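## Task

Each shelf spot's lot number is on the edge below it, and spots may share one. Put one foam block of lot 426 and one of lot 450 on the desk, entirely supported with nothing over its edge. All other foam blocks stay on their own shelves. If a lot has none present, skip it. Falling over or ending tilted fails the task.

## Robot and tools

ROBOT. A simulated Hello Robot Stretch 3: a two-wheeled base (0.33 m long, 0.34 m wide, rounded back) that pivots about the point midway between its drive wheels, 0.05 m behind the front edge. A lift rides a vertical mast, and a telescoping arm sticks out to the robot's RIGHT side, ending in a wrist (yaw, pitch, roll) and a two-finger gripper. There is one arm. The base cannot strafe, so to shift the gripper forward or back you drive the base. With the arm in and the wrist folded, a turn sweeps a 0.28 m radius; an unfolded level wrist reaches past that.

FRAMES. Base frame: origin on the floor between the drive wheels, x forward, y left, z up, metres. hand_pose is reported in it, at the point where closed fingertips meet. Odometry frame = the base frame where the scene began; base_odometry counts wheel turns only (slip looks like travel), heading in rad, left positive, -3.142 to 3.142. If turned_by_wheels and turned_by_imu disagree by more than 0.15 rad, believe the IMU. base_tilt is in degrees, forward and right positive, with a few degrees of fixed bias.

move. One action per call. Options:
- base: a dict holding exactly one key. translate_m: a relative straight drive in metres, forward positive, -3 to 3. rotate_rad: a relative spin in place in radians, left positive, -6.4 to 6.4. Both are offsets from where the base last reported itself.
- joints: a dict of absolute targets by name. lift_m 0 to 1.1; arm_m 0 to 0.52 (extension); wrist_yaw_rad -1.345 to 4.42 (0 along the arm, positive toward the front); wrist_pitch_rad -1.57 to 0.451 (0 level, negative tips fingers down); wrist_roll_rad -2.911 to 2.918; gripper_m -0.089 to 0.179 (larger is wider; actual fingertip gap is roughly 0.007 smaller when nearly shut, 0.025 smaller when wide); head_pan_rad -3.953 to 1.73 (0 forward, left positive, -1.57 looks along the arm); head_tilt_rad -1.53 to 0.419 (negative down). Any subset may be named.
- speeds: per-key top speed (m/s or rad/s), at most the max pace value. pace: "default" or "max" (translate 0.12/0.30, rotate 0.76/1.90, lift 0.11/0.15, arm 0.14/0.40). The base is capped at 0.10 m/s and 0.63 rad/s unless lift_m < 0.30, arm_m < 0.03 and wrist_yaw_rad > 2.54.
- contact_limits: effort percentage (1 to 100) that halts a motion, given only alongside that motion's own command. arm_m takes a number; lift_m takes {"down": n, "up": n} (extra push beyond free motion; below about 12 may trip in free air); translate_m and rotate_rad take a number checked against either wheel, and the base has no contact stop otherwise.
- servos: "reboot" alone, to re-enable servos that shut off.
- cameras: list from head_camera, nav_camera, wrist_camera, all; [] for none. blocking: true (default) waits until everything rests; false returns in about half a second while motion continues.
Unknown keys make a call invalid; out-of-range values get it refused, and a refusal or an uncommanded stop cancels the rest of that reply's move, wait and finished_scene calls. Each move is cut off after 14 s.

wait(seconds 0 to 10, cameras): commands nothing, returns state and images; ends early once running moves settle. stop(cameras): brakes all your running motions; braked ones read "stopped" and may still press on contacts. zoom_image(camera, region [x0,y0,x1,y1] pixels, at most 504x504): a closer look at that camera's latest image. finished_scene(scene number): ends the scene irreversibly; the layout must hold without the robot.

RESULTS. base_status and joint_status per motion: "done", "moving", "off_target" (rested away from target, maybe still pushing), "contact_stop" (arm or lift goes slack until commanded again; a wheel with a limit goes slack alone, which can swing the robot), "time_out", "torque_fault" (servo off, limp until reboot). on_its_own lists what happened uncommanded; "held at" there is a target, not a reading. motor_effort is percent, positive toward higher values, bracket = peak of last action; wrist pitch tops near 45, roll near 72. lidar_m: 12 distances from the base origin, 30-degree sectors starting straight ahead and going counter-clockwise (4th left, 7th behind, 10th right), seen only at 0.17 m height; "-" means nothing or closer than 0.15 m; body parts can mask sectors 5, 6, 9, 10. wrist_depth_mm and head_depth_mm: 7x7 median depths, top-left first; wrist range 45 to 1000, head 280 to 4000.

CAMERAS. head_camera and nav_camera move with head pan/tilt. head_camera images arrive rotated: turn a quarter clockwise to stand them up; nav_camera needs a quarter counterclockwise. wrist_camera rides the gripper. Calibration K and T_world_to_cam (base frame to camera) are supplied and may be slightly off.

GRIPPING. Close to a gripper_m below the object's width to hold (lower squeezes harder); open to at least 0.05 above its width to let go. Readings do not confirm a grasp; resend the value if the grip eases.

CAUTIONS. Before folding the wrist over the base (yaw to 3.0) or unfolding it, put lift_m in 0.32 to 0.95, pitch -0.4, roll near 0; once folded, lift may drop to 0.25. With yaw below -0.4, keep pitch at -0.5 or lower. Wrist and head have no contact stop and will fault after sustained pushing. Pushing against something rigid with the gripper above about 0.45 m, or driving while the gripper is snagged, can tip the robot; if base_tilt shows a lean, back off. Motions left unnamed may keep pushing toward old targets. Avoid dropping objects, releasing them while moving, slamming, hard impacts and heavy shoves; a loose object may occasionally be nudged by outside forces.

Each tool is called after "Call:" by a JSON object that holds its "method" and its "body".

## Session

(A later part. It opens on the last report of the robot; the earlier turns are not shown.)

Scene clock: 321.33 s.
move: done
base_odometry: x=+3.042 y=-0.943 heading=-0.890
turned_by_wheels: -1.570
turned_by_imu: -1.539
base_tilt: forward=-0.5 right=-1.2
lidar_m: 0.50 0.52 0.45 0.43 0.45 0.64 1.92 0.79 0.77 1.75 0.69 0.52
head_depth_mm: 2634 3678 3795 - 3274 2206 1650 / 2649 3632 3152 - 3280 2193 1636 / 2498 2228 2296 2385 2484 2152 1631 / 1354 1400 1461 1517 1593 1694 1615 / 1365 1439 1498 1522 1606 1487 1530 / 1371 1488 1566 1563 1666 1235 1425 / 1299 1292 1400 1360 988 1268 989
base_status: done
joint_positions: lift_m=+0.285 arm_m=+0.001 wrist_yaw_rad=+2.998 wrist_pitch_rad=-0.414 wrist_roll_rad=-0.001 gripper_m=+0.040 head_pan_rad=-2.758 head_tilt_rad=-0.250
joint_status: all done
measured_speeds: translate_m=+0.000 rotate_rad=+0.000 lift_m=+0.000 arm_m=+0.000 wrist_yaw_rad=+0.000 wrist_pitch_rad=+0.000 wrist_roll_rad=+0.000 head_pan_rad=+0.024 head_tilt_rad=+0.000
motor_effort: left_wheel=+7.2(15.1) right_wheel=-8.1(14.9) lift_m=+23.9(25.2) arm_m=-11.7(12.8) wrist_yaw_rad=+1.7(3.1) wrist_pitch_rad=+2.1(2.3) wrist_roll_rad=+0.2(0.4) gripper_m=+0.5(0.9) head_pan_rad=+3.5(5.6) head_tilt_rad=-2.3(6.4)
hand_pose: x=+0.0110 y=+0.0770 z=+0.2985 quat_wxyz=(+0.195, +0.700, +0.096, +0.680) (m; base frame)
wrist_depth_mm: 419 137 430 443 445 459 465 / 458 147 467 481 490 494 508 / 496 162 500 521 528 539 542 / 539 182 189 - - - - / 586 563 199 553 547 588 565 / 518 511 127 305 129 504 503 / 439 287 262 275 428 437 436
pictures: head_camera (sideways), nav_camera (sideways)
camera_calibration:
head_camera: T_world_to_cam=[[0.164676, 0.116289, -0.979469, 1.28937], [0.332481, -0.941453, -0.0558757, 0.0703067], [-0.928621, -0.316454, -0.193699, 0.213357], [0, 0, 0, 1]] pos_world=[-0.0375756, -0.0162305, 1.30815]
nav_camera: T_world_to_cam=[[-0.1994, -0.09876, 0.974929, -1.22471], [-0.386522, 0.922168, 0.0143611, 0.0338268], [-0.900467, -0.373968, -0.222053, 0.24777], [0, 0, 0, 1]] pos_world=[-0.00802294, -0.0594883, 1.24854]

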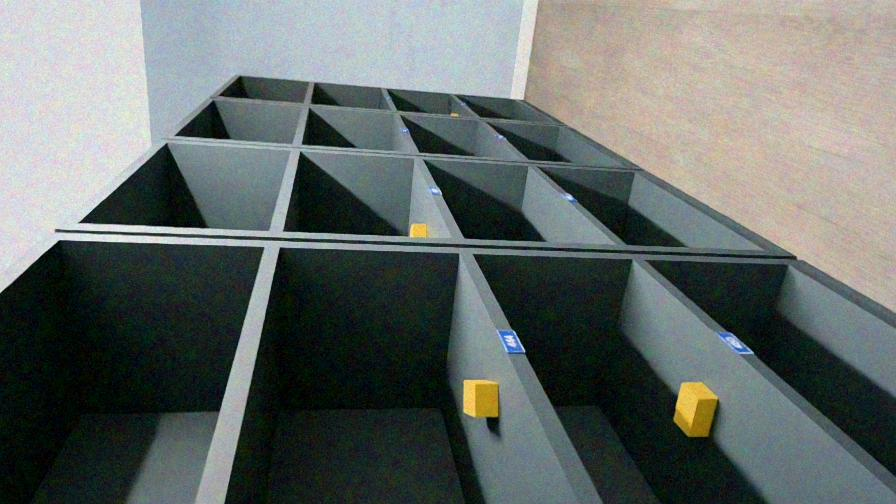

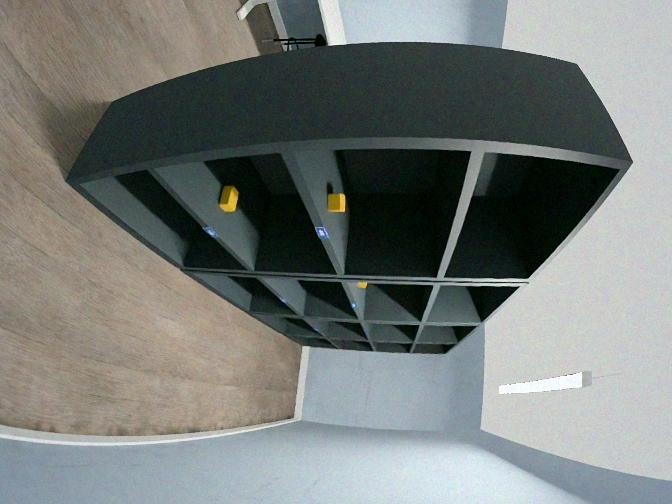

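Call:
{"method": "move", "body": {"base": {"translate_m": -0.85}, "pace": "max", "joints": {"head_pan_rad": -1.57, "head_tilt_rad": -0.6}, "cameras": ["head_camera"]}}

Call:
{"method": "move", "body": {"joints": {"lift_m": 0.56}, "pace": "max", "cameras": ["nav_camera"]}}

Scene clock: 346.90 s.
move: done
base_odometry: x=+2.507 y=-0.283 heading=-0.890
turned_by_wheels: +0.000
turned_by_imu: -0.002
base_tilt: forward=-0.4 right=-1.2
lidar_m: 1.34 0.63 0.47 0.46 0.48 0.67 2.02 0.78 0.80 1.00 0.62 1.39
head_depth_mm: 807 887 929 667 1113 884 1170 / 811 888 913 654 1104 880 1170 / 813 894 895 658 1096 877 1160 / 814 895 886 649 1089 895 1153 / 815 894 874 641 1079 892 1150 / 817 902 860 668 1039 886 1127 / 742 761 743 662 828 841 1035
base_status: done
joint_positions: lift_m=+0.285 arm_m=+0.001 wrist_yaw_rad=+2.998 wrist_pitch_rad=-0.414 wrist_roll_rad=-0.001 gripper_m=+0.040 head_pan_rad=-1.570 head_tilt_rad=-0.600
joint_status: all done
measured_speeds: all 0
motor_effort: left_wheel=+0.1(13.5) right_wheel=-11.2(17.4) lift_m=+26.6(29.9) arm_m=-9.4(11.6) wrist_yaw_rad=+0.6(3.1) wrist_pitch_rad=+2.2(2.3) wrist_roll_rad=+0.3(0.4) gripper_m=+0.5(0.9) head_pan_rad=-3.2(5.8) head_tilt_rad=+2.7(8.3)
hand_pose: x=+0.0110 y=+0.0770 z=+0.2985 quat_wxyz=(+0.195, +0.700, +0.096, +0.680) (m; base frame)
wrist_depth_mm: 435 137 453 461 475 479 489 / 478 148 486 499 512 517 527 / 522 161 525 535 545 - - / - 178 187 - - - - / 592 567 201 565 572 588 583 / 513 515 126 307 129 506 499 / 441 286 261 276 430 438 437
pictures: head_camera (sideways)
camera_calibration:
head_camera: T_world_to_cam=[[-0.0468481, 0.520079, -0.852833, 1.12534], [0.997505, -0.0207829, -0.0674692, 0.0813421], [-0.0528137, -0.853865, -0.517807, 0.629757], [0, 0, 0, 1]] pos_world=[0.00484077, -0.0458483, 1.29131]

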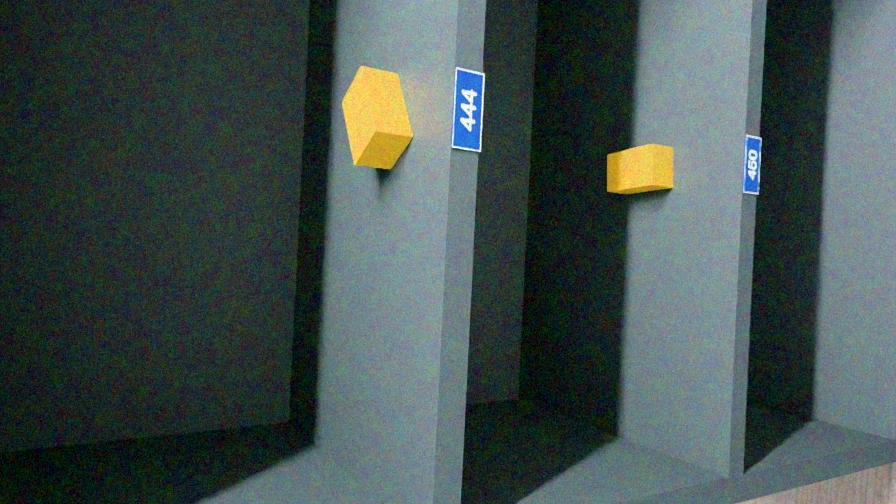

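Scene clock: 349.53 s.
move: done
base_odometry: x=+2.507 y=-0.283 heading=-0.890
turned_by_wheels: +0.000
turned_by_imu: +0.000
base_tilt: forward=-0.4 right=-1.3
lidar_m: 1.34 0.63 0.47 0.46 0.48 0.67 2.02 0.78 0.80 1.00 0.62 1.38
head_depth_mm: 809 886 929 667 1116 884 1180 / 812 893 917 655 1108 881 1166 / 811 891 899 656 1094 879 1162 / 814 892 885 649 1086 893 1156 / 817 895 873 642 1079 889 1148 / 816 899 861 638 1041 885 1130 / 744 761 742 660 828 837 1034
base_status: not commanded
joint_positions: lift_m=+0.560 arm_m=+0.001 wrist_yaw_rad=+2.998 wrist_pitch_rad=-0.414 wrist_roll_rad=-0.001 gripper_m=+0.040 head_pan_rad=-1.570 head_tilt_rad=-0.600
joint_status: all done
measured_speeds: all 0
motor_effort: left_wheel=-0.3(0.6) right_wheel=-10.5(11.4) lift_m=+26.6(33.0) arm_m=-7.9(9.7) wrist_yaw_rad=+1.4(2.8) wrist_pitch_rad=+2.2(2.3) wrist_roll_rad=+0.1(0.3) gripper_m=+0.2(0.8) head_pan_rad=-2.8(3.7) head_tilt_rad=+3.5(4.2)
hand_pose: x=+0.0110 y=+0.0770 z=+0.5735 quat_wxyz=(+0.195, +0.700, +0.096, +0.680) (m; base frame)
wrist_depth_mm: 438 137 450 462 472 475 491 / 474 147 487 503 515 522 529 / 522 162 519 538 547 - - / - 178 188 - - - - / - - 201 - 152 - - / - - 127 - 126 798 798 / 726 - 261 730 707 722 706
pictures: nav_camera (sideways)
camera_calibration:
nav_camera: T_world_to_cam=[[0.0174641, -0.542579, 0.839823, -1.04979], [-0.999789, -0.0185451, 0.00880924, 0.0448547], [0.0107949, -0.8398, -0.542789, 0.659576], [0, 0, 0, 1]] pos_world=[0.0560588, -0.0148501, 1.23925]

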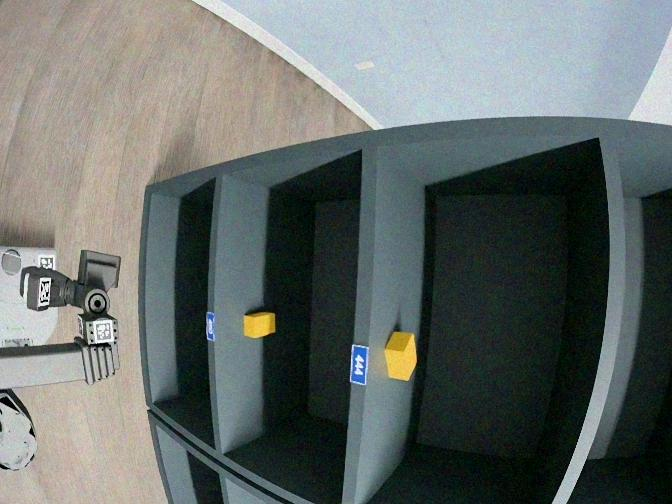

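Call:
{"method": "zoom_image", "body": {"camera": "head_camera", "region": [735, 130, 775, 200]}}

Call:
{"method": "move", "body": {"joints": {"head_pan_rad": -1.75, "head_tilt_rad": -0.7}, "cameras": ["head_camera"]}}

Call:
{"method": "zoom_image", "body": {"camera": "head_camera", "region": [650, 0, 890, 240]}}

This scene's latest camera images include none from head_camera. They are from: nav_camera. head_camera's image comes with the result of a call that names it in "cameras".

Scene clock: 355.10 s.
move: done
base_odometry: x=+2.507 y=-0.283 heading=-0.890
turned_by_wheels: +0.000
turned_by_imu: +0.000
base_tilt: forward=-0.3 right=-1.2
lidar_m: 1.34 0.63 0.47 0.46 0.48 0.67 2.02 0.78 0.80 1.00 0.62 1.38
head_depth_mm: 871 963 721 1091 1006 1156 1193 / 858 940 712 1215 999 1285 1189 / 841 927 670 1190 993 1273 1158 / 828 914 656 1164 958 1235 1156 / 815 897 685 1155 980 1229 1146 / 804 878 676 1134 974 1192 1121 / 792 867 670 1110 972 1095 1107
base_status: not commanded
joint_positions: lift_m=+0.560 arm_m=+0.001 wrist_yaw_rad=+2.998 wrist_pitch_rad=-0.414 wrist_roll_rad=-0.001 gripper_m=+0.040 head_pan_rad=-1.756 head_tilt_rad=-0.695
joint_status: all done
measured_speeds: all 0
motor_effort: left_wheel=-0.3(0.6) right_wheel=-10.3(11.0) lift_m=+23.8(24.2) arm_m=-6.7(7.2) wrist_yaw_rad=+1.4(2.5) wrist_pitch_rad=+2.2(2.3) wrist_roll_rad=+0.2(0.4) gripper_m=+0.4(0.7) head_pan_rad=-2.5(5.5) head_tilt_rad=-5.7(9.3)
hand_pose: x=+0.0110 y=+0.0770 z=+0.5735 quat_wxyz=(+0.195, +0.700, +0.096, +0.680) (m; base frame)
wrist_depth_mm: 438 137 452 459 472 481 488 / 478 147 489 502 511 518 523 / 515 162 524 534 543 - - / - 178 188 - - - - / - - 201 - 152 - - / - - 127 - 127 784 794 / 720 - 261 735 715 724 715
pictures: head_camera (sideways)
camera_calibration:
head_camera: T_world_to_cam=[[0.0648363, 0.596855, -0.799725, 1.05547], [0.977568, -0.198926, -0.0692087, 0.0837631], [-0.200394, -0.777299, -0.596364, 0.732883], [0, 0, 0, 1]] pos_world=[-0.00345186, -0.0436307, 1.28695]

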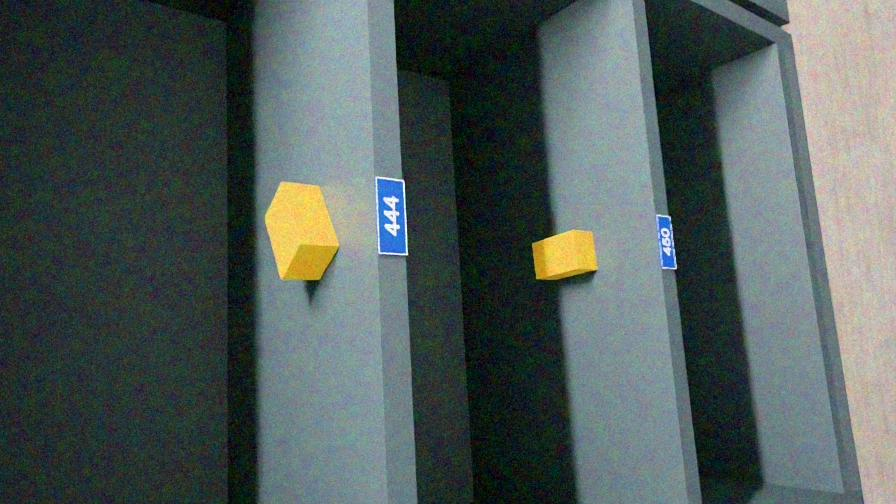

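Scaled by 2.100 from the camera's 896x504 image, which has a finer 1280x720 frame.

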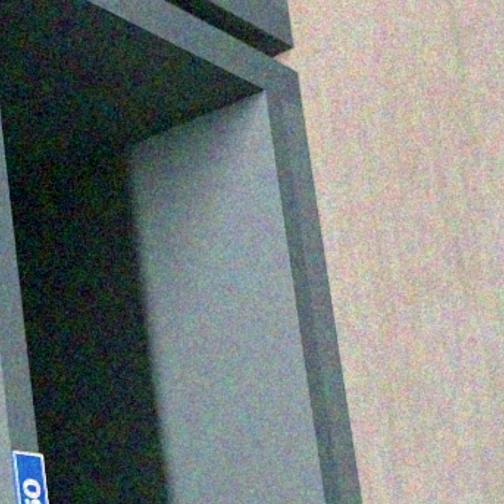

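Call:
{"method": "zoom_image", "body": {"camera": "head_camera", "region": [650, 210, 682, 274]}}

Call:
{"method": "move", "body": {"joints": {"wrist_yaw_rad": 0.0}, "pace": "max", "cameras": []}}

Call:
{"method": "move", "body": {"joints": {"wrist_pitch_rad": -0.15, "lift_m": 0.53, "gripper_m": 0.17}, "cameras": ["wrist_camera"]}}

Scaled by 7.875 from the camera's 896x504 image, which has a finer 1280x720 frame.

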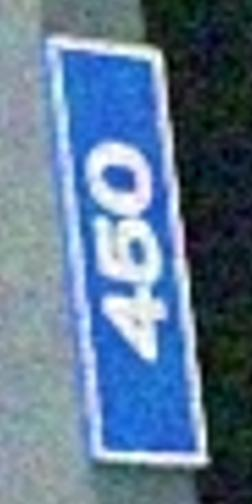

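Scene clock: 362.30 s.
move: done
base_odometry: x=+2.507 y=-0.283 heading=-0.890
turned_by_wheels: +0.000
turned_by_imu: +0.000
base_tilt: forward=-0.3 right=-1.2
lidar_m: 1.34 0.63 0.47 0.46 0.48 0.67 2.01 0.78 0.80 1.00 0.62 1.38
head_depth_mm: 869 955 711 1104 1003 1171 1196 / 855 942 701 1215 995 1278 1180 / 842 923 661 1187 985 1273 1172 / 828 908 652 1166 958 1234 1145 / 816 895 676 1155 977 1223 664 / 806 878 669 1142 968 1218 1122 / 795 866 660 1120 958 1082 1116
base_status: not commanded
joint_positions: lift_m=+0.560 arm_m=+0.001 wrist_yaw_rad=+0.003 wrist_pitch_rad=-0.414 wrist_roll_rad=-0.001 gripper_m=+0.040 head_pan_rad=-1.750 head_tilt_rad=-0.700
joint_status: all done
measured_speeds: all 0
motor_effort: left_wheel=-0.1(0.7) right_wheel=-10.9(11.4) lift_m=+23.8(24.2) arm_m=-5.3(5.8) wrist_yaw_rad=-3.2(7.7) wrist_pitch_rad=+2.2(2.3) wrist_roll_rad=+0.3(0.4) gripper_m=+0.5(0.7) head_pan_rad=+4.1(4.1) head_tilt_rad=-5.7(6.8)
hand_pose: x=-0.0208 y=-0.3704 z=+0.5735 quat_wxyz=(+0.693, +0.147, -0.691, -0.145) (m; base frame)
wrist_depth_mm: 358 - - - - - - / 359 498 - - - - - / 363 - - - - 330 327 / - - - - - - 329 / - - - - 152 - - / 858 - 125 - 127 - 732 / 742 - 110 - - - -
pictures: none
No camera images: "cameras" was empty.

Scene clock: 364.13 s.
move: done
base_odometry: x=+2.507 y=-0.283 heading=-0.890
turned_by_wheels: +0.000
turned_by_imu: +0.000
base_tilt: forward=-0.4 right=-1.1
lidar_m: 1.34 0.63 0.47 0.46 0.48 0.67 2.02 0.78 0.80 1.00 0.62 1.38
head_depth_mm: 868 956 711 1100 1003 1176 1192 / 855 942 704 1215 992 1272 1179 / 842 928 662 1193 988 1266 1172 / 827 910 652 1160 954 1235 1153 / 814 892 677 1149 975 1220 1138 / 802 882 670 1135 967 1215 1118 / 793 863 659 1112 962 1075 1108
base_status: not commanded
joint_positions: lift_m=+0.530 arm_m=+0.001 wrist_yaw_rad=+0.003 wrist_pitch_rad=-0.174 wrist_roll_rad=-0.001 gripper_m=+0.170 head_pan_rad=-1.750 head_tilt_rad=-0.700
joint_status: all done
measured_speeds: all 0
motor_effort: left_wheel=+0.3(0.6) right_wheel=-10.2(10.9) lift_m=+23.4(27.5) arm_m=-3.8(5.1) wrist_yaw_rad=-3.2(5.0) wrist_pitch_rad=+3.9(6.4) wrist_roll_rad=+0.3(0.3) gripper_m=+0.2(84.9) head_pan_rad=+3.2(4.2) head_tilt_rad=-5.8(6.4)
hand_pose: x=-0.0208 y=-0.3938 z=+0.6007 quat_wxyz=(+0.705, +0.063, -0.704, -0.061) (m; base frame)
wrist_depth_mm: 359 - - - - - - / 357 - - - - - 680 / 361 - - - - - - / 364 - - - - - - / 370 143 - - - 139 324 / 123 124 - - - - - / 116 - - - - - 106
pictures: wrist_camera
camera_calibration:
wrist_camera: T_world_to_cam=[[-0.998869, -0.0450265, -0.0152829, -0.022593], [-0.00230302, 0.366846, -0.930279, 0.735737], [0.0474936, -0.929191, -0.366534, 0.0213995], [0, 0, 0, 1]] pos_world=[-0.0218894, -0.251035, 0.691939]

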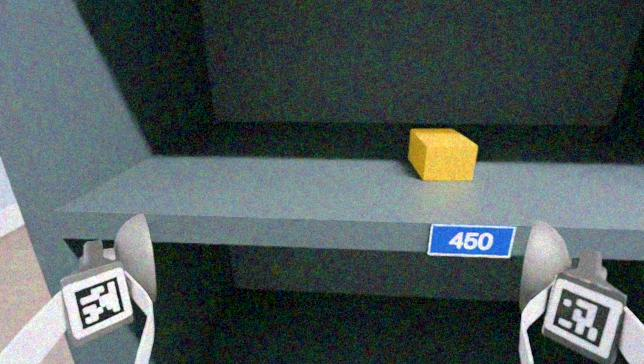

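Call:
{"method": "zoom_image", "body": {"camera": "wrist_camera", "region": [390, 110, 510, 200]}}

Call:
{"method": "move", "body": {"base": {"translate_m": -0.13}, "cameras": ["wrist_camera"]}}

Call:
{"method": "zoom_image", "body": {"camera": "wrist_camera", "region": [280, 110, 400, 200]}}

Scaled by 4.200.

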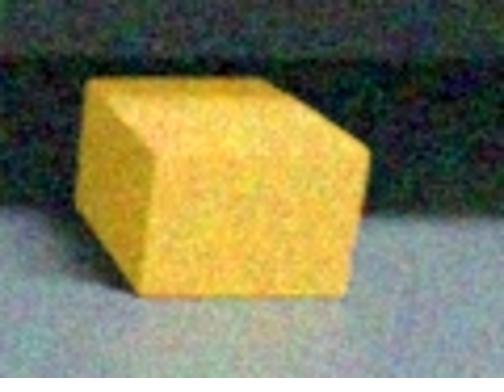

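Scene clock: 379.47 s.
move: done
base_odometry: x=+2.425 y=-0.182 heading=-0.890
turned_by_wheels: +0.000
turned_by_imu: +0.001
base_tilt: forward=-0.3 right=-1.2
lidar_m: 1.47 0.64 0.48 0.46 0.48 0.67 2.04 0.75 0.69 1.00 0.69 1.52
head_depth_mm: 801 817 712 846 899 1052 1188 / 849 935 701 1099 993 1165 1185 / 835 920 693 1186 990 1269 1154 / 823 902 684 1162 982 1232 1151 / 813 893 641 1144 945 1230 1140 / 797 880 636 1137 969 1195 1114 / 790 866 660 1111 963 1184 1110
base_status: done
joint_positions: lift_m=+0.530 arm_m=+0.001 wrist_yaw_rad=+0.003 wrist_pitch_rad=-0.173 wrist_roll_rad=-0.001 gripper_m=+0.170 head_pan_rad=-1.750 head_tilt_rad=-0.700
joint_status: not commanded
measured_speeds: all 0
motor_effort: left_wheel=-6.3(9.9) right_wheel=-5.6(14.0) lift_m=+26.0(26.2) arm_m=-1.7(3.6) wrist_yaw_rad=-2.9(4.8) wrist_pitch_rad=+3.9(4.0) wrist_roll_rad=+0.0(0.4) gripper_m=+0.6(1.0) head_pan_rad=+3.7(4.1) head_tilt_rad=-4.8(6.7)
hand_pose: x=-0.0208 y=-0.3938 z=+0.6008 quat_wxyz=(+0.705, +0.062, -0.704, -0.060) (m; base frame)
wrist_depth_mm: - - - - - - 646 / - - - - - - - / - - - - - - - / - - - - - - - / - 144 - - 328 328 318 / - 126 - - - - - / - 126 - - - - 106
pictures: wrist_camera
camera_calibration:
wrist_camera: T_world_to_cam=[[-0.998874, -0.044899, -0.0153241, -0.0226309], [-0.00220138, 0.366523, -0.930406, 0.735839], [0.0473909, -0.929325, -0.366209, 0.02118], [0, 0, 0, 1]] pos_world=[-0.0219893, -0.251035, 0.692039]

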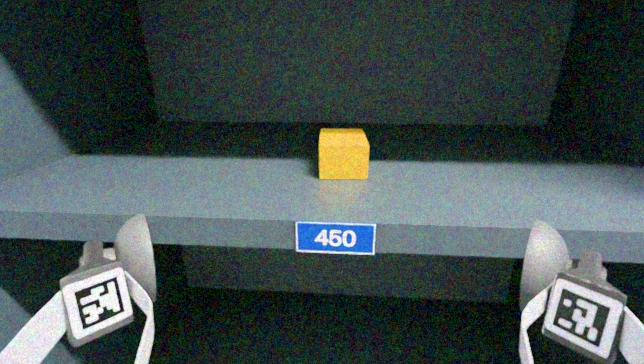

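Scaled by 4.200.

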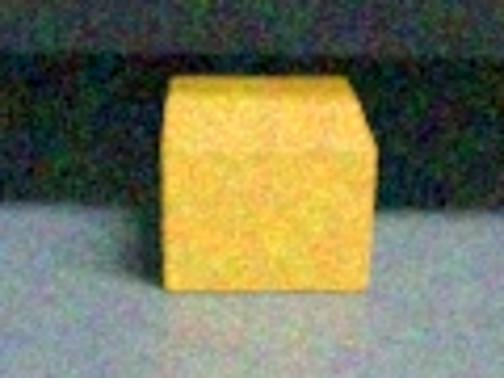

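Call:
{"method": "move", "body": {"joints": {"lift_m": 0.503}, "cameras": []}}

Call:
{"method": "move", "body": {"joints": {"arm_m": 0.2}, "contact_limits": {"arm_m": 28}, "cameras": ["wrist_camera"]}}

Scene clock: 389.80 s.
move: done
base_odometry: x=+2.425 y=-0.182 heading=-0.890
turned_by_wheels: +0.000
turned_by_imu: +0.000
base_tilt: forward=-0.3 right=-1.2
lidar_m: 1.47 0.64 0.48 0.46 0.48 0.67 2.05 0.75 0.69 1.00 0.69 1.51
head_depth_mm: 802 818 710 848 896 1055 1187 / 849 937 700 1103 994 1168 1180 / 838 921 693 1182 989 1279 1160 / 826 906 685 1155 979 1232 1150 / 814 891 639 1145 945 1225 1143 / 800 878 636 1138 971 1188 1111 / 792 864 659 1110 965 1184 1111
base_status: not commanded
joint_positions: lift_m=+0.503 arm_m=+0.001 wrist_yaw_rad=+0.003 wrist_pitch_rad=-0.172 wrist_roll_rad=-0.001 gripper_m=+0.170 head_pan_rad=-1.750 head_tilt_rad=-0.700
joint_status: all done
measured_speeds: all 0
motor_effort: left_wheel=-6.2(6.7) right_wheel=-4.8(6.0) lift_m=+25.1(26.6) arm_m=-0.6(1.6) wrist_yaw_rad=-1.6(4.2) wrist_pitch_rad=+3.8(3.8) wrist_roll_rad=+0.1(0.3) gripper_m=+0.5(1.1) head_pan_rad=+3.5(4.0) head_tilt_rad=-5.8(6.2)
hand_pose: x=-0.0208 y=-0.3939 z=+0.5740 quat_wxyz=(+0.705, +0.062, -0.704, -0.060) (m; base frame)
wrist_depth_mm: - - - - - - 638 / - - - - - - - / - - - - - - - / - - - - 330 329 326 / - 143 - - 322 314 310 / - 127 - - - - - / - - - - - - 106
pictures: none
No camera images: "cameras" was empty.

Scene clock: 392.50 s.
move: done
base_odometry: x=+2.425 y=-0.182 heading=-0.890
turned_by_wheels: +0.000
turned_by_imu: +0.000
base_tilt: forward=-0.4 right=-1.2
lidar_m: 1.47 0.64 0.48 0.46 0.48 0.67 2.04 0.75 0.69 1.00 0.68 1.52
head_depth_mm: 801 816 708 847 900 1055 1189 / 850 936 704 1099 995 1166 1181 / 837 921 691 1184 990 1265 1131 / 824 908 684 1161 979 627 589 / 816 893 641 1145 944 674 1120 / 798 875 636 1134 967 1194 1116 / 788 865 659 1111 961 1182 1107
base_status: not commanded
joint_positions: lift_m=+0.503 arm_m=+0.200 wrist_yaw_rad=+0.003 wrist_pitch_rad=-0.172 wrist_roll_rad=-0.001 gripper_m=+0.170 head_pan_rad=-1.750 head_tilt_rad=-0.700
joint_status: all done
measured_speeds: all 0
motor_effort: left_wheel=-6.5(6.7) right_wheel=-4.6(6.0) lift_m=+29.6(29.9) arm_m=+12.4(14.6) wrist_yaw_rad=-3.1(4.4) wrist_pitch_rad=+3.6(3.8) wrist_roll_rad=+0.2(0.4) gripper_m=+0.8(1.0) head_pan_rad=+3.1(4.0) head_tilt_rad=-5.5(6.8)
contact_limits: arm_m 28 (drawing in: default 31, maximum 55; extending or still: default 39, maximum 69)
hand_pose: x=-0.0208 y=-0.5933 z=+0.5740 quat_wxyz=(+0.705, +0.062, -0.704, -0.060) (m; base frame)
wrist_depth_mm: - - - - - - - / - - - - - - - / - - - - - - - / - 310 330 - 328 325 323 / 258 245 257 257 255 255 253 / 117 141 203 201 201 192 200 / 116 160 166 165 165 159 106
pictures: wrist_camera
camera_calibration:
wrist_camera: T_world_to_cam=[[-0.998874, -0.0449156, -0.0152817, -0.0320316], [-0.00220188, 0.36564, -0.930754, 0.783728], [0.047393, -0.929672, -0.365327, -0.174721], [0, 0, 0, 1]] pos_world=[-0.0219893, -0.450434, 0.665138]

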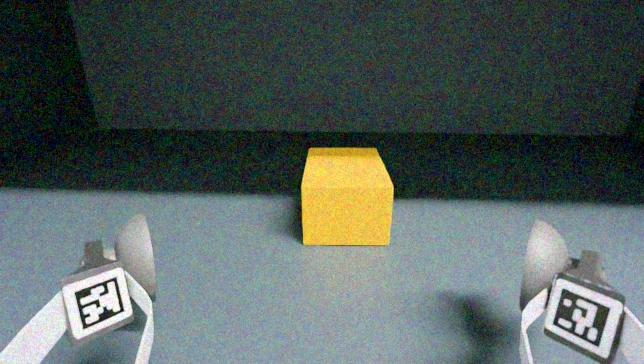

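Call:
{"method": "move", "body": {"joints": {"arm_m": 0.303}, "contact_limits": {"arm_m": 28}, "cameras": ["wrist_camera"]}}

Call:
{"method": "move", "body": {"joints": {"lift_m": 0.488}, "cameras": ["wrist_camera"]}}

Scene clock: 404.40 s.
move: done
base_odometry: x=+2.425 y=-0.182 heading=-0.890
turned_by_wheels: +0.000
turned_by_imu: +0.000
base_tilt: forward=-0.4 right=-1.1
lidar_m: 1.47 0.64 0.48 0.46 0.49 0.67 2.05 0.75 0.69 1.00 0.68 1.51
head_depth_mm: 803 816 711 847 904 1053 1192 / 849 937 701 1098 996 1172 1183 / 838 922 692 1187 991 1265 1131 / 826 908 685 1157 978 664 1127 / 813 895 640 1145 944 694 1143 / 803 879 636 1142 966 1193 1118 / 787 866 661 1110 961 1191 1111
base_status: not commanded
joint_positions: lift_m=+0.503 arm_m=+0.303 wrist_yaw_rad=+0.003 wrist_pitch_rad=-0.172 wrist_roll_rad=-0.001 gripper_m=+0.170 head_pan_rad=-1.750 head_tilt_rad=-0.700
joint_status: all done
measured_speeds: all 0
motor_effort: left_wheel=-6.5(6.7) right_wheel=-5.4(6.1) lift_m=+26.9(29.6) arm_m=+12.9(14.5) wrist_yaw_rad=-2.0(4.0) wrist_pitch_rad=+3.7(3.8) wrist_roll_rad=+0.3(0.4) gripper_m=+0.8(1.2) head_pan_rad=+3.3(4.1) head_tilt_rad=-5.9(6.2)
contact_limits: arm_m 28 (drawing in: default 31, maximum 55; extending or still: default 39, maximum 69)
hand_pose: x=-0.0208 y=-0.6963 z=+0.5740 quat_wxyz=(+0.705, +0.062, -0.704, -0.060) (m; base frame)
wrist_depth_mm: - - - - 395 393 390 / - - - - - - 400 / - - - - - - - / 330 327 330 - 327 325 324 / 258 245 256 158 241 254 254 / 117 140 202 132 143 192 200 / - 160 165 138 153 159 106
pictures: wrist_camera
camera_calibration:
wrist_camera: T_world_to_cam=[[-0.998874, -0.0449156, -0.0152817, -0.0366579], [-0.00220188, 0.36564, -0.930754, 0.821389], [0.047393, -0.929672, -0.365327, -0.270477], [0, 0, 0, 1]] pos_world=[-0.0219893, -0.553434, 0.665138]

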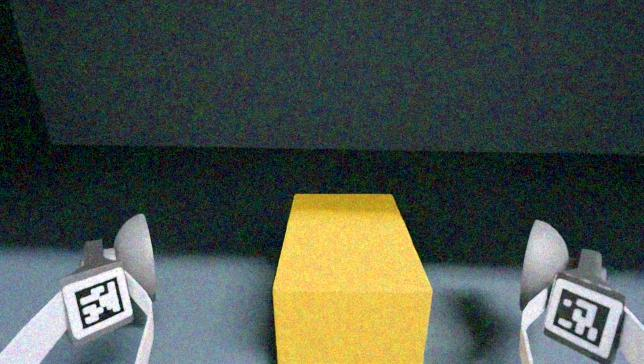

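Scene clock: 405.23 s.
move: done
base_odometry: x=+2.425 y=-0.182 heading=-0.890
turned_by_wheels: +0.000
turned_by_imu: +0.000
base_tilt: forward=-0.4 right=-1.1
lidar_m: 1.47 0.64 0.48 0.46 0.48 0.68 2.05 0.75 0.69 0.99 0.68 1.52
head_depth_mm: 801 819 709 848 905 1056 1184 / 852 937 701 1099 996 1168 1188 / 838 923 691 1186 991 1267 1130 / 826 909 682 1163 976 671 1129 / 813 889 641 1153 942 698 1144 / 803 879 635 1140 967 1195 1119 / 793 864 661 1112 962 1185 1113
base_status: not commanded
joint_positions: lift_m=+0.488 arm_m=+0.303 wrist_yaw_rad=+0.003 wrist_pitch_rad=-0.172 wrist_roll_rad=-0.001 gripper_m=+0.170 head_pan_rad=-1.750 head_tilt_rad=-0.700
joint_status: all done
measured_speeds: all 0
motor_effort: left_wheel=-5.9(6.7) right_wheel=-5.3(5.7) lift_m=+23.8(26.3) arm_m=+12.5(13.2) wrist_yaw_rad=-2.8(3.9) wrist_pitch_rad=+3.7(3.8) wrist_roll_rad=+0.1(0.5) gripper_m=+1.0(1.0) head_pan_rad=+3.4(3.7) head_tilt_rad=-5.4(5.9)
contact_limits: arm_m 28 (drawing in: default 31, maximum 55; extending or still: default 39, maximum 69)
hand_pose: x=-0.0208 y=-0.6963 z=+0.5590 quat_wxyz=(+0.705, +0.062, -0.704, -0.060) (m; base frame)
wrist_depth_mm: - - - - 397 391 385 / - - - - - - 399 / - - - - - - - / 293 292 289 - 288 289 288 / 229 215 227 137 155 224 224 / 123 127 177 129 130 169 169 / 116 142 146 136 137 145 106
pictures: wrist_camera
camera_calibration:
wrist_camera: T_world_to_cam=[[-0.998874, -0.0449156, -0.0152817, -0.0368871], [-0.00220188, 0.36564, -0.930754, 0.807427], [0.047393, -0.929672, -0.365327, -0.275957], [0, 0, 0, 1]] pos_world=[-0.0219893, -0.553434, 0.650138]

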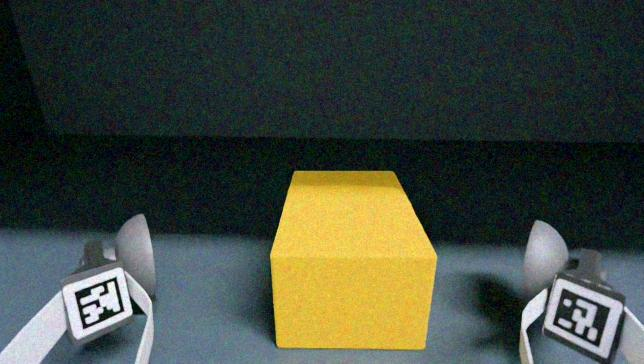

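Call:
{"method": "move", "body": {"joints": {"gripper_m": 0.0}, "cameras": ["wrist_camera"]}}

Call:
{"method": "move", "body": {"joints": {"lift_m": 0.565}, "speeds": {"lift_m": 0.06}, "cameras": []}}

Call:
{"method": "move", "body": {"joints": {"arm_m": 0.0}, "speeds": {"arm_m": 0.25}, "cameras": ["wrist_camera"]}}

Scene clock: 423.23 s.
move: done
base_odometry: x=+2.425 y=-0.182 heading=-0.890
turned_by_wheels: +0.000
turned_by_imu: +0.000
base_tilt: forward=-0.4 right=-1.2
lidar_m: 1.47 0.64 0.48 0.46 0.49 0.68 2.05 0.75 0.69 1.00 0.69 1.51
head_depth_mm: 803 820 709 844 900 1053 1190 / 851 936 701 1103 996 1162 1178 / 838 924 693 1177 989 1265 1129 / 822 905 686 1165 978 670 1124 / 812 890 639 1144 946 697 1141 / 801 878 636 1136 962 1194 1116 / 789 861 661 1118 959 1186 1112
base_status: not commanded
joint_positions: lift_m=+0.488 arm_m=+0.303 wrist_yaw_rad=+0.003 wrist_pitch_rad=-0.172 wrist_roll_rad=-0.001 gripper_m=+0.001 head_pan_rad=-1.750 head_tilt_rad=-0.700
joint_status: all done
measured_speeds: all 0
motor_effort: left_wheel=-5.9(6.6) right_wheel=-5.5(6.2) lift_m=+23.8(24.2) arm_m=+12.3(12.8) wrist_yaw_rad=-3.3(4.5) wrist_pitch_rad=+3.7(3.8) wrist_roll_rad=+0.0(0.4) gripper_m=-22.3(94.8) head_pan_rad=+3.3(3.8) head_tilt_rad=-4.7(6.2)
contact_limits: arm_m 28 (drawing in: default 31, maximum 55; extending or still: default 39, maximum 69)
hand_pose: x=-0.0208 y=-0.6963 z=+0.5590 quat_wxyz=(+0.705, +0.062, -0.704, -0.060) (m; base frame)
wrist_depth_mm: - - - - 396 394 388 / - - - - - - 396 / - - - - - - - / 293 292 290 - 288 289 287 / 229 229 227 137 149 225 225 / 178 178 128 132 125 176 176 / 146 100 140 138 136 141 145
pictures: wrist_camera
camera_calibration:
wrist_camera: T_world_to_cam=[[-0.998884, -0.0446935, -0.0153036, -0.03675], [-0.00210046, 0.365645, -0.930752, 0.807431], [0.0471943, -0.929681, -0.36533, -0.275964], [0, 0, 0, 1]] pos_world=[-0.0219891, -0.553434, 0.650138]

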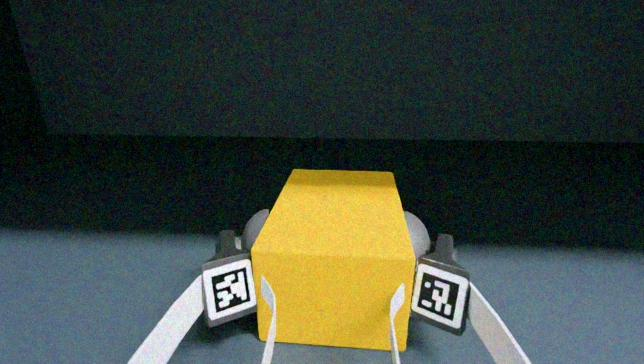

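Scene clock: 425.10 s.
move: done
base_odometry: x=+2.425 y=-0.182 heading=-0.890
turned_by_wheels: +0.000
turned_by_imu: +0.000
base_tilt: forward=-0.3 right=-1.0
lidar_m: 1.47 0.64 0.48 0.46 0.48 0.67 2.05 0.75 0.69 1.00 0.68 1.51
head_depth_mm: 802 818 709 845 901 1053 1189 / 850 940 702 1103 993 1175 1180 / 834 921 691 1184 983 1245 473 / 828 905 686 1156 978 627 1142 / 810 894 640 1146 719 1192 1142 / 800 881 637 1133 966 1194 1112 / 791 860 661 1108 961 1187 1112
base_status: not commanded
joint_positions: lift_m=+0.565 arm_m=+0.303 wrist_yaw_rad=+0.003 wrist_pitch_rad=-0.172 wrist_roll_rad=-0.001 gripper_m=+0.004 head_pan_rad=-1.750 head_tilt_rad=-0.700
joint_status: all done
measured_speeds: all 0
motor_effort: left_wheel=-6.5(6.7) right_wheel=-5.2(6.2) lift_m=+29.6(32.5) arm_m=+11.5(12.3) wrist_yaw_rad=-2.8(4.4) wrist_pitch_rad=+3.7(3.8) wrist_roll_rad=+0.2(0.3) gripper_m=-9.2(22.9) head_pan_rad=+3.4(3.9) head_tilt_rad=-5.4(5.9)
contact_limits: arm_m 28 (drawing in: default 31, maximum 55; extending or still: default 39, maximum 69)
hand_pose: x=-0.0208 y=-0.6963 z=+0.6360 quat_wxyz=(+0.705, +0.062, -0.704, -0.060) (m; base frame)
wrist_depth_mm: - - - - 396 394 386 / - - - - - - 398 / - - - - - - - / - - - 165 - - - / - - - 137 144 - - / 299 298 128 132 125 295 295 / 246 100 229 140 226 235 242
pictures: none
No camera images: "cameras" was empty.

Scene clock: 428.33 s.
move: done
base_odometry: x=+2.425 y=-0.182 heading=-0.890
turned_by_wheels: +0.000
turned_by_imu: +0.000
base_tilt: forward=-0.2 right=-1.2
lidar_m: 1.47 0.64 0.48 0.46 0.48 0.68 2.04 0.75 0.69 0.99 0.69 1.51
head_depth_mm: 802 817 710 845 900 1059 1189 / 851 935 700 1098 994 1162 1183 / 839 925 694 1178 991 1268 1156 / 825 907 686 1162 981 1226 1147 / 813 892 640 1147 975 676 649 / 800 880 637 1140 967 1194 1114 / 791 863 660 1111 965 1185 1108
base_status: not commanded
joint_positions: lift_m=+0.565 arm_m=+0.001 wrist_yaw_rad=+0.003 wrist_pitch_rad=-0.172 wrist_roll_rad=-0.001 gripper_m=+0.004 head_pan_rad=-1.750 head_tilt_rad=-0.700
joint_status: all done
measured_speeds: all 0
motor_effort: left_wheel=-6.4(6.6) right_wheel=-5.3(5.9) lift_m=+24.9(29.6) arm_m=-11.8(14.1) wrist_yaw_rad=-2.8(4.4) wrist_pitch_rad=+3.7(3.8) wrist_roll_rad=+0.3(0.3) gripper_m=-9.6(10.0) head_pan_rad=+2.6(3.8) head_tilt_rad=-5.2(6.1)
hand_pose: x=-0.0208 y=-0.3939 z=+0.6360 quat_wxyz=(+0.705, +0.062, -0.704, -0.060) (m; base frame)
wrist_depth_mm: - - - - - - 643 / - - - - - - - / - - - - - - - / - - - - - - - / - - - 138 144 - - / - - 129 132 125 120 328 / - 99 - 138 132 - -
pictures: wrist_camera
camera_calibration:
wrist_camera: T_world_to_cam=[[-0.998884, -0.0446935, -0.0153036, -0.0220518], [-0.00210046, 0.365645, -0.930752, 0.768492], [0.0471943, -0.929681, -0.36533, 0.033395], [0, 0, 0, 1]] pos_world=[-0.0219891, -0.250934, 0.727138]

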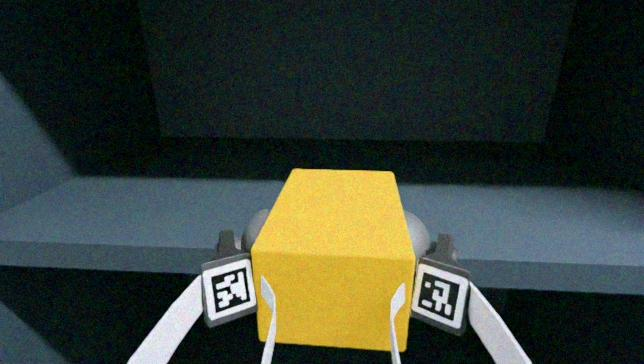

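Call:
{"method": "move", "body": {"joints": {"wrist_pitch_rad": -0.35}, "cameras": []}}

Call:
{"method": "move", "body": {"joints": {"wrist_yaw_rad": 2.62, "head_pan_rad": -1.57, "head_tilt_rad": -0.5}, "cameras": ["wrist_camera"]}}

Call:
{"method": "move", "body": {"joints": {"lift_m": 0.29}, "cameras": []}}

Call:
{"method": "move", "body": {"base": {"translate_m": 1.0}, "speeds": {"translate_m": 0.27}, "cameras": []}}

Call:
{"method": "move", "body": {"base": {"rotate_rad": 1.562}, "cameras": ["wrist_camera", "nav_camera"]}}

Call:
{"method": "move", "body": {"base": {"translate_m": -1.33}, "speeds": {"translate_m": 0.27}, "cameras": ["nav_camera"]}}

Scene clock: 440.90 s.
move: done
base_odometry: x=+2.425 y=-0.182 heading=-0.890
turned_by_wheels: +0.000
turned_by_imu: +0.000
base_tilt: forward=-0.3 right=-1.3
lidar_m: 1.47 0.64 0.48 0.46 0.48 0.68 2.04 0.75 0.69 1.00 0.68 1.51
head_depth_mm: 802 817 709 846 899 1057 1185 / 848 934 701 1106 992 1172 1184 / 837 923 691 1185 989 1264 1161 / 825 908 683 1162 979 1235 1147 / 814 894 642 1143 975 866 643 / 802 876 635 1137 968 1193 1114 / 790 863 658 1117 965 1188 1113
base_status: not commanded
joint_positions: lift_m=+0.565 arm_m=+0.001 wrist_yaw_rad=+0.003 wrist_pitch_rad=-0.364 wrist_roll_rad=-0.001 gripper_m=+0.004 head_pan_rad=-1.750 head_tilt_rad=-0.700
joint_status: all done
measured_speeds: all 0
motor_effort: left_wheel=-6.1(6.4) right_wheel=-5.4(5.6) lift_m=+27.5(28.3) arm_m=-11.4(12.4) wrist_yaw_rad=-2.6(3.7) wrist_pitch_rad=+2.1(3.9) wrist_roll_rad=+0.1(0.3) gripper_m=-9.5(9.9) head_pan_rad=+3.1(3.7) head_tilt_rad=-5.7(5.9)
hand_pose: x=-0.0209 y=-0.3764 z=+0.5900 quat_wxyz=(+0.696, +0.129, -0.695, -0.127) (m; base frame)
wrist_depth_mm: - - - - - - 638 / - - - - - - - / - - - - - - - / - - - - - - 326 / - - - 137 145 890 - / - - 129 132 125 752 - / 778 98 - 138 132 113 -
pictures: none
No camera images: "cameras" was empty.

Scene clock: 443.23 s.
move: done
base_odometry: x=+2.425 y=-0.182 heading=-0.890
turned_by_wheels: +0.000
turned_by_imu: +0.000
base_tilt: forward=-0.2 right=-1.2
lidar_m: 1.47 0.64 0.48 0.46 0.48 0.67 2.04 0.75 0.69 0.99 0.69 1.51
head_depth_mm: 809 876 951 740 1115 964 831 / 808 875 954 731 1140 962 845 / 812 876 954 683 1142 954 843 / 814 882 949 660 1129 947 839 / 820 884 945 705 1136 944 834 / 819 885 953 697 1139 939 833 / 822 889 954 691 1108 928 1108
base_status: not commanded
joint_positions: lift_m=+0.565 arm_m=+0.001 wrist_yaw_rad=+2.617 wrist_pitch_rad=-0.364 wrist_roll_rad=-0.001 gripper_m=+0.004 head_pan_rad=-1.566 head_tilt_rad=-0.500
joint_status: all done
measured_speeds: all 0
motor_effort: left_wheel=-6.1(6.4) right_wheel=-5.0(6.2) lift_m=+29.4(30.1) arm_m=-11.3(12.6) wrist_yaw_rad=+1.3(4.9) wrist_pitch_rad=+2.1(2.2) wrist_roll_rad=+0.1(0.4) gripper_m=-9.6(9.9) head_pan_rad=-3.0(4.7) head_tilt_rad=+4.8(5.5)
hand_pose: x=+0.0944 y=+0.0543 z=+0.5900 quat_wxyz=(+0.304, +0.704, -0.056, +0.639) (m; base frame)
wrist_depth_mm: 391 424 467 521 - - - / 411 454 502 538 - - - / 440 483 526 - - - - / 469 508 - 165 - - - / 494 537 - 137 145 - - / 526 - 128 132 125 862 886 / 191 99 141 140 721 738 753
pictures: wrist_camera
camera_calibration:
wrist_camera: T_world_to_cam=[[0.883825, -0.467253, -0.02297, -0.037847], [-0.267497, -0.464478, -0.844219, 0.581084], [0.383795, 0.752286, -0.535507, 0.40509], [0, 0, 0, 1]] pos_world=[0.033417, -0.0525267, 0.706622]

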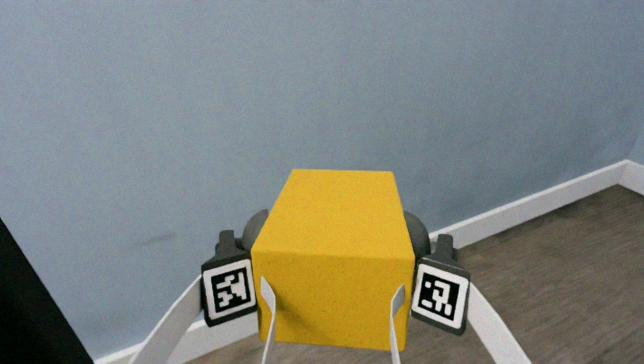

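Scene clock: 446.57 s.
move: done
base_odometry: x=+2.425 y=-0.182 heading=-0.890
turned_by_wheels: +0.000
turned_by_imu: +0.000
base_tilt: forward=-0.2 right=-1.2
lidar_m: 1.47 0.64 0.48 0.46 0.48 0.68 2.04 0.75 0.69 1.00 0.68 1.52
head_depth_mm: 811 876 953 740 1113 965 828 / 810 874 952 731 1144 963 847 / 813 880 954 684 1142 955 843 / 814 881 950 656 1135 947 839 / 814 882 947 707 1135 941 838 / 817 886 951 698 1136 936 834 / 821 883 954 692 1110 935 1114
base_status: not commanded
joint_positions: lift_m=+0.290 arm_m=+0.001 wrist_yaw_rad=+2.617 wrist_pitch_rad=-0.365 wrist_roll_rad=-0.001 gripper_m=+0.004 head_pan_rad=-1.570 head_tilt_rad=-0.500
joint_status: all done
measured_speeds: all 0
motor_effort: left_wheel=-6.3(6.5) right_wheel=-5.6(6.2) lift_m=+23.2(28.4) arm_m=-11.6(12.5) wrist_yaw_rad=+2.3(4.4) wrist_pitch_rad=+2.3(2.5) wrist_roll_rad=+0.3(0.4) gripper_m=-9.5(10.1) head_pan_rad=-3.1(3.9) head_tilt_rad=+3.8(4.8)
hand_pose: x=+0.0943 y=+0.0541 z=+0.3146 quat_wxyz=(+0.305, +0.704, -0.056, +0.639) (m; base frame)
wrist_depth_mm: 388 425 470 520 - - - / 416 453 500 540 - - - / 441 481 531 - - - 951 / 465 511 - 165 719 778 767 / 499 541 - 137 153 640 635 / 516 554 128 132 126 533 533 / 203 99 289 140 440 451 464
pictures: none
No camera images: "cameras" was empty.

Scene clock: 452.80 s.
move: done
base_odometry: x=+3.054 y=-0.959 heading=-0.890
turned_by_wheels: +0.000
turned_by_imu: +0.001
base_tilt: forward=-0.3 right=-1.1
lidar_m: 0.48 0.50 0.45 0.43 0.45 0.64 1.93 0.79 0.79 1.68 0.66 0.49
head_depth_mm: 2735 2965 3152 2973 2134 1625 1303 / 2724 2993 3245 3053 2106 1633 1311 / 2761 2993 3232 3004 2104 1603 1318 / 2755 2964 3202 2957 2063 1605 1307 / 2731 2926 3169 2781 2040 1578 1298 / 1788 1850 1912 2006 1892 1576 1291 / 1248 1282 1313 1342 1390 1412 1264
base_status: done
joint_positions: lift_m=+0.290 arm_m=+0.001 wrist_yaw_rad=+2.617 wrist_pitch_rad=-0.365 wrist_roll_rad=-0.001 gripper_m=+0.004 head_pan_rad=-1.570 head_tilt_rad=-0.500
joint_status: not commanded
measured_speeds: all 0
motor_effort: left_wheel=+7.0(13.3) right_wheel=+4.5(11.6) lift_m=+28.3(29.9) arm_m=-11.0(12.5) wrist_yaw_rad=+1.8(3.8) wrist_pitch_rad=+2.3(2.5) wrist_roll_rad=+0.2(0.4) gripper_m=-9.0(10.1) head_pan_rad=-3.1(3.9) head_tilt_rad=+4.1(5.1)
hand_pose: x=+0.0942 y=+0.0541 z=+0.3146 quat_wxyz=(+0.305, +0.704, -0.056, +0.639) (m; base frame)
wrist_depth_mm: 369 400 443 493 532 - - / 390 427 478 524 - - - / 411 454 508 - - - - / 439 488 535 165 692 - - / 471 521 160 137 148 - - / 499 531 128 132 125 521 - / 203 98 290 140 447 454 448
pictures: none
No camera images: "cameras" was empty.

Scene clock: 456.13 s.
move: done
base_odometry: x=+3.054 y=-0.959 heading=+0.672
turned_by_wheels: +1.562
turned_by_imu: +1.536
base_tilt: forward=-0.2 right=-1.1
lidar_m: 0.43 0.45 0.62 1.73 0.81 0.79 1.84 0.68 0.50 0.48 0.50 0.45
head_depth_mm: 374 405 441 484 538 603 688 / 374 405 441 484 538 603 687 / 374 405 442 484 536 605 688 / 374 404 441 484 538 603 685 / 374 405 441 484 539 604 686 / 374 405 442 484 537 603 686 / 374 404 440 485 536 603 687
base_status: done
joint_positions: lift_m=+0.290 arm_m=+0.001 wrist_yaw_rad=+2.617 wrist_pitch_rad=-0.365 wrist_roll_rad=-0.001 gripper_m=+0.004 head_pan_rad=-1.570 head_tilt_rad=-0.500
joint_status: not commanded
measured_speeds: all 0
motor_effort: left_wheel=-9.2(12.8) right_wheel=+9.5(12.8) lift_m=+27.2(28.9) arm_m=-12.1(13.0) wrist_yaw_rad=+3.3(3.4) wrist_pitch_rad=+2.4(2.6) wrist_roll_rad=+0.2(0.5) gripper_m=-9.6(9.9) head_pan_rad=-3.2(3.7) head_tilt_rad=+3.1(4.4)
hand_pose: x=+0.0942 y=+0.0541 z=+0.3146 quat_wxyz=(+0.305, +0.704, -0.056, +0.639) (m; base frame)
wrist_depth_mm: - - - - 507 419 335 / - - - - 522 430 347 / - - - 971 543 450 358 / 822 801 812 165 604 469 367 / 658 660 160 137 144 488 382 / 551 563 129 132 125 475 397 / 203 99 288 140 440 450 398
pictures: nav_camera (sideways), wrist_camera
camera_calibration:
nav_camera: T_world_to_cam=[[0.0173528, -0.455981, 0.88982, -1.11495], [-0.999791, -0.0175225, 0.0105182, 0.0426246], [0.0107957, -0.889817, -0.45619, 0.54692], [0, 0, 0, 1]] pos_world=[0.0560588, -0.0209899, 1.24116]
wrist_camera: T_world_to_cam=[[0.883906, -0.467098, -0.0230127, -0.0441446], [-0.268086, -0.465759, -0.843326, 0.348325], [0.383197, 0.75159, -0.53691, 0.258307], [0, 0, 0, 1]] pos_world=[0.0334181, -0.0525251, 0.431423]

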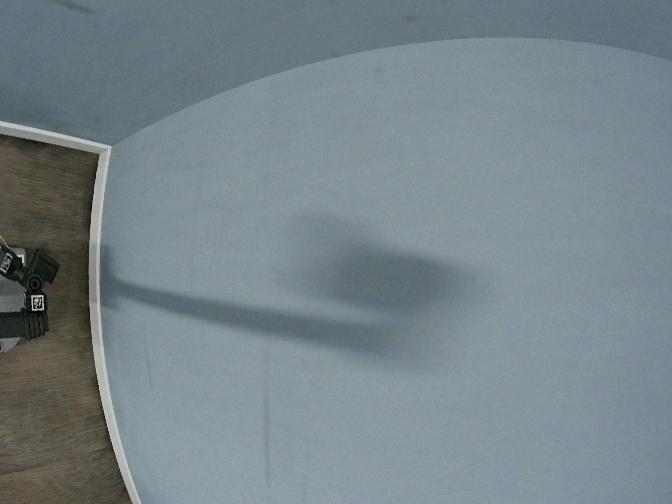

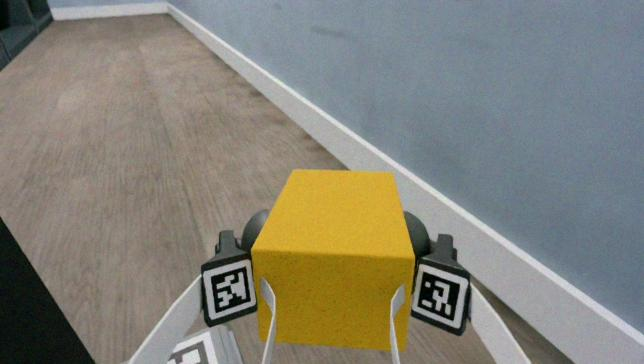

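Scene clock: 463.60 s.
move: done
base_odometry: x=+2.014 y=-1.787 heading=+0.672
turned_by_wheels: +0.000
turned_by_imu: -0.001
base_tilt: forward=-0.4 right=-1.2
lidar_m: 1.75 0.77 0.62 1.14 2.09 1.79 1.82 0.66 0.49 0.47 0.49 0.68
head_depth_mm: 368 397 433 477 528 593 675 / 368 398 432 475 528 593 677 / 368 398 433 476 528 592 674 / 367 397 432 476 528 593 674 / 368 398 433 476 527 593 672 / 367 397 433 476 528 593 673 / 367 397 433 475 527 592 672
base_status: done
joint_positions: lift_m=+0.290 arm_m=+0.001 wrist_yaw_rad=+2.617 wrist_pitch_rad=-0.365 wrist_roll_rad=-0.001 gripper_m=+0.004 head_pan_rad=-1.570 head_tilt_rad=-0.500
joint_status: not commanded
measured_speeds: all 0
motor_effort: left_wheel=-9.3(13.8) right_wheel=-3.5(13.0) lift_m=+25.8(28.4) arm_m=-9.4(12.9) wrist_yaw_rad=+2.1(3.5) wrist_pitch_rad=+2.4(2.5) wrist_roll_rad=-0.1(0.5) gripper_m=-9.4(10.2) head_pan_rad=-2.1(3.4) head_tilt_rad=+3.3(4.3)
hand_pose: x=+0.0942 y=+0.0541 z=+0.3146 quat_wxyz=(+0.305, +0.704, -0.056, +0.639) (m; base frame)
wrist_depth_mm: - - - - - - - / - - - - - - - / - - - - - - - / 816 812 815 - 785 785 779 / 648 656 160 137 153 636 632 / 551 561 128 132 125 538 536 / 203 99 288 140 444 452 460
pictures: nav_camera (sideways)
camera_calibration:
nav_camera: T_world_to_cam=[[0.0173528, -0.455981, 0.88982, -1.11495], [-0.999791, -0.0175225, 0.0105182, 0.0426246], [0.0107957, -0.889817, -0.45619, 0.54692], [0, 0, 0, 1]] pos_world=[0.0560588, -0.0209899, 1.24116]

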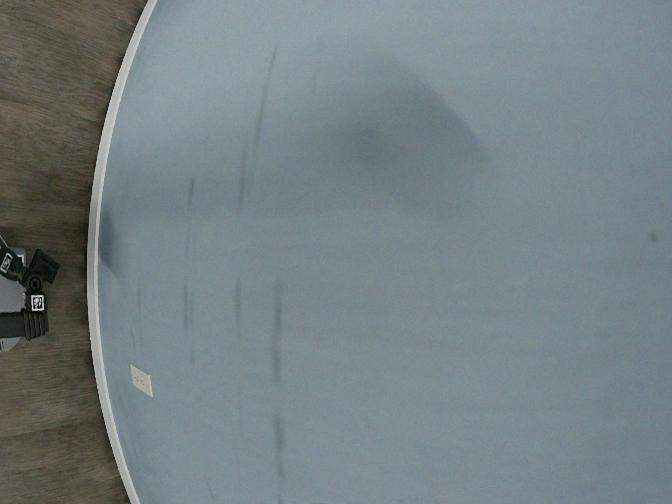

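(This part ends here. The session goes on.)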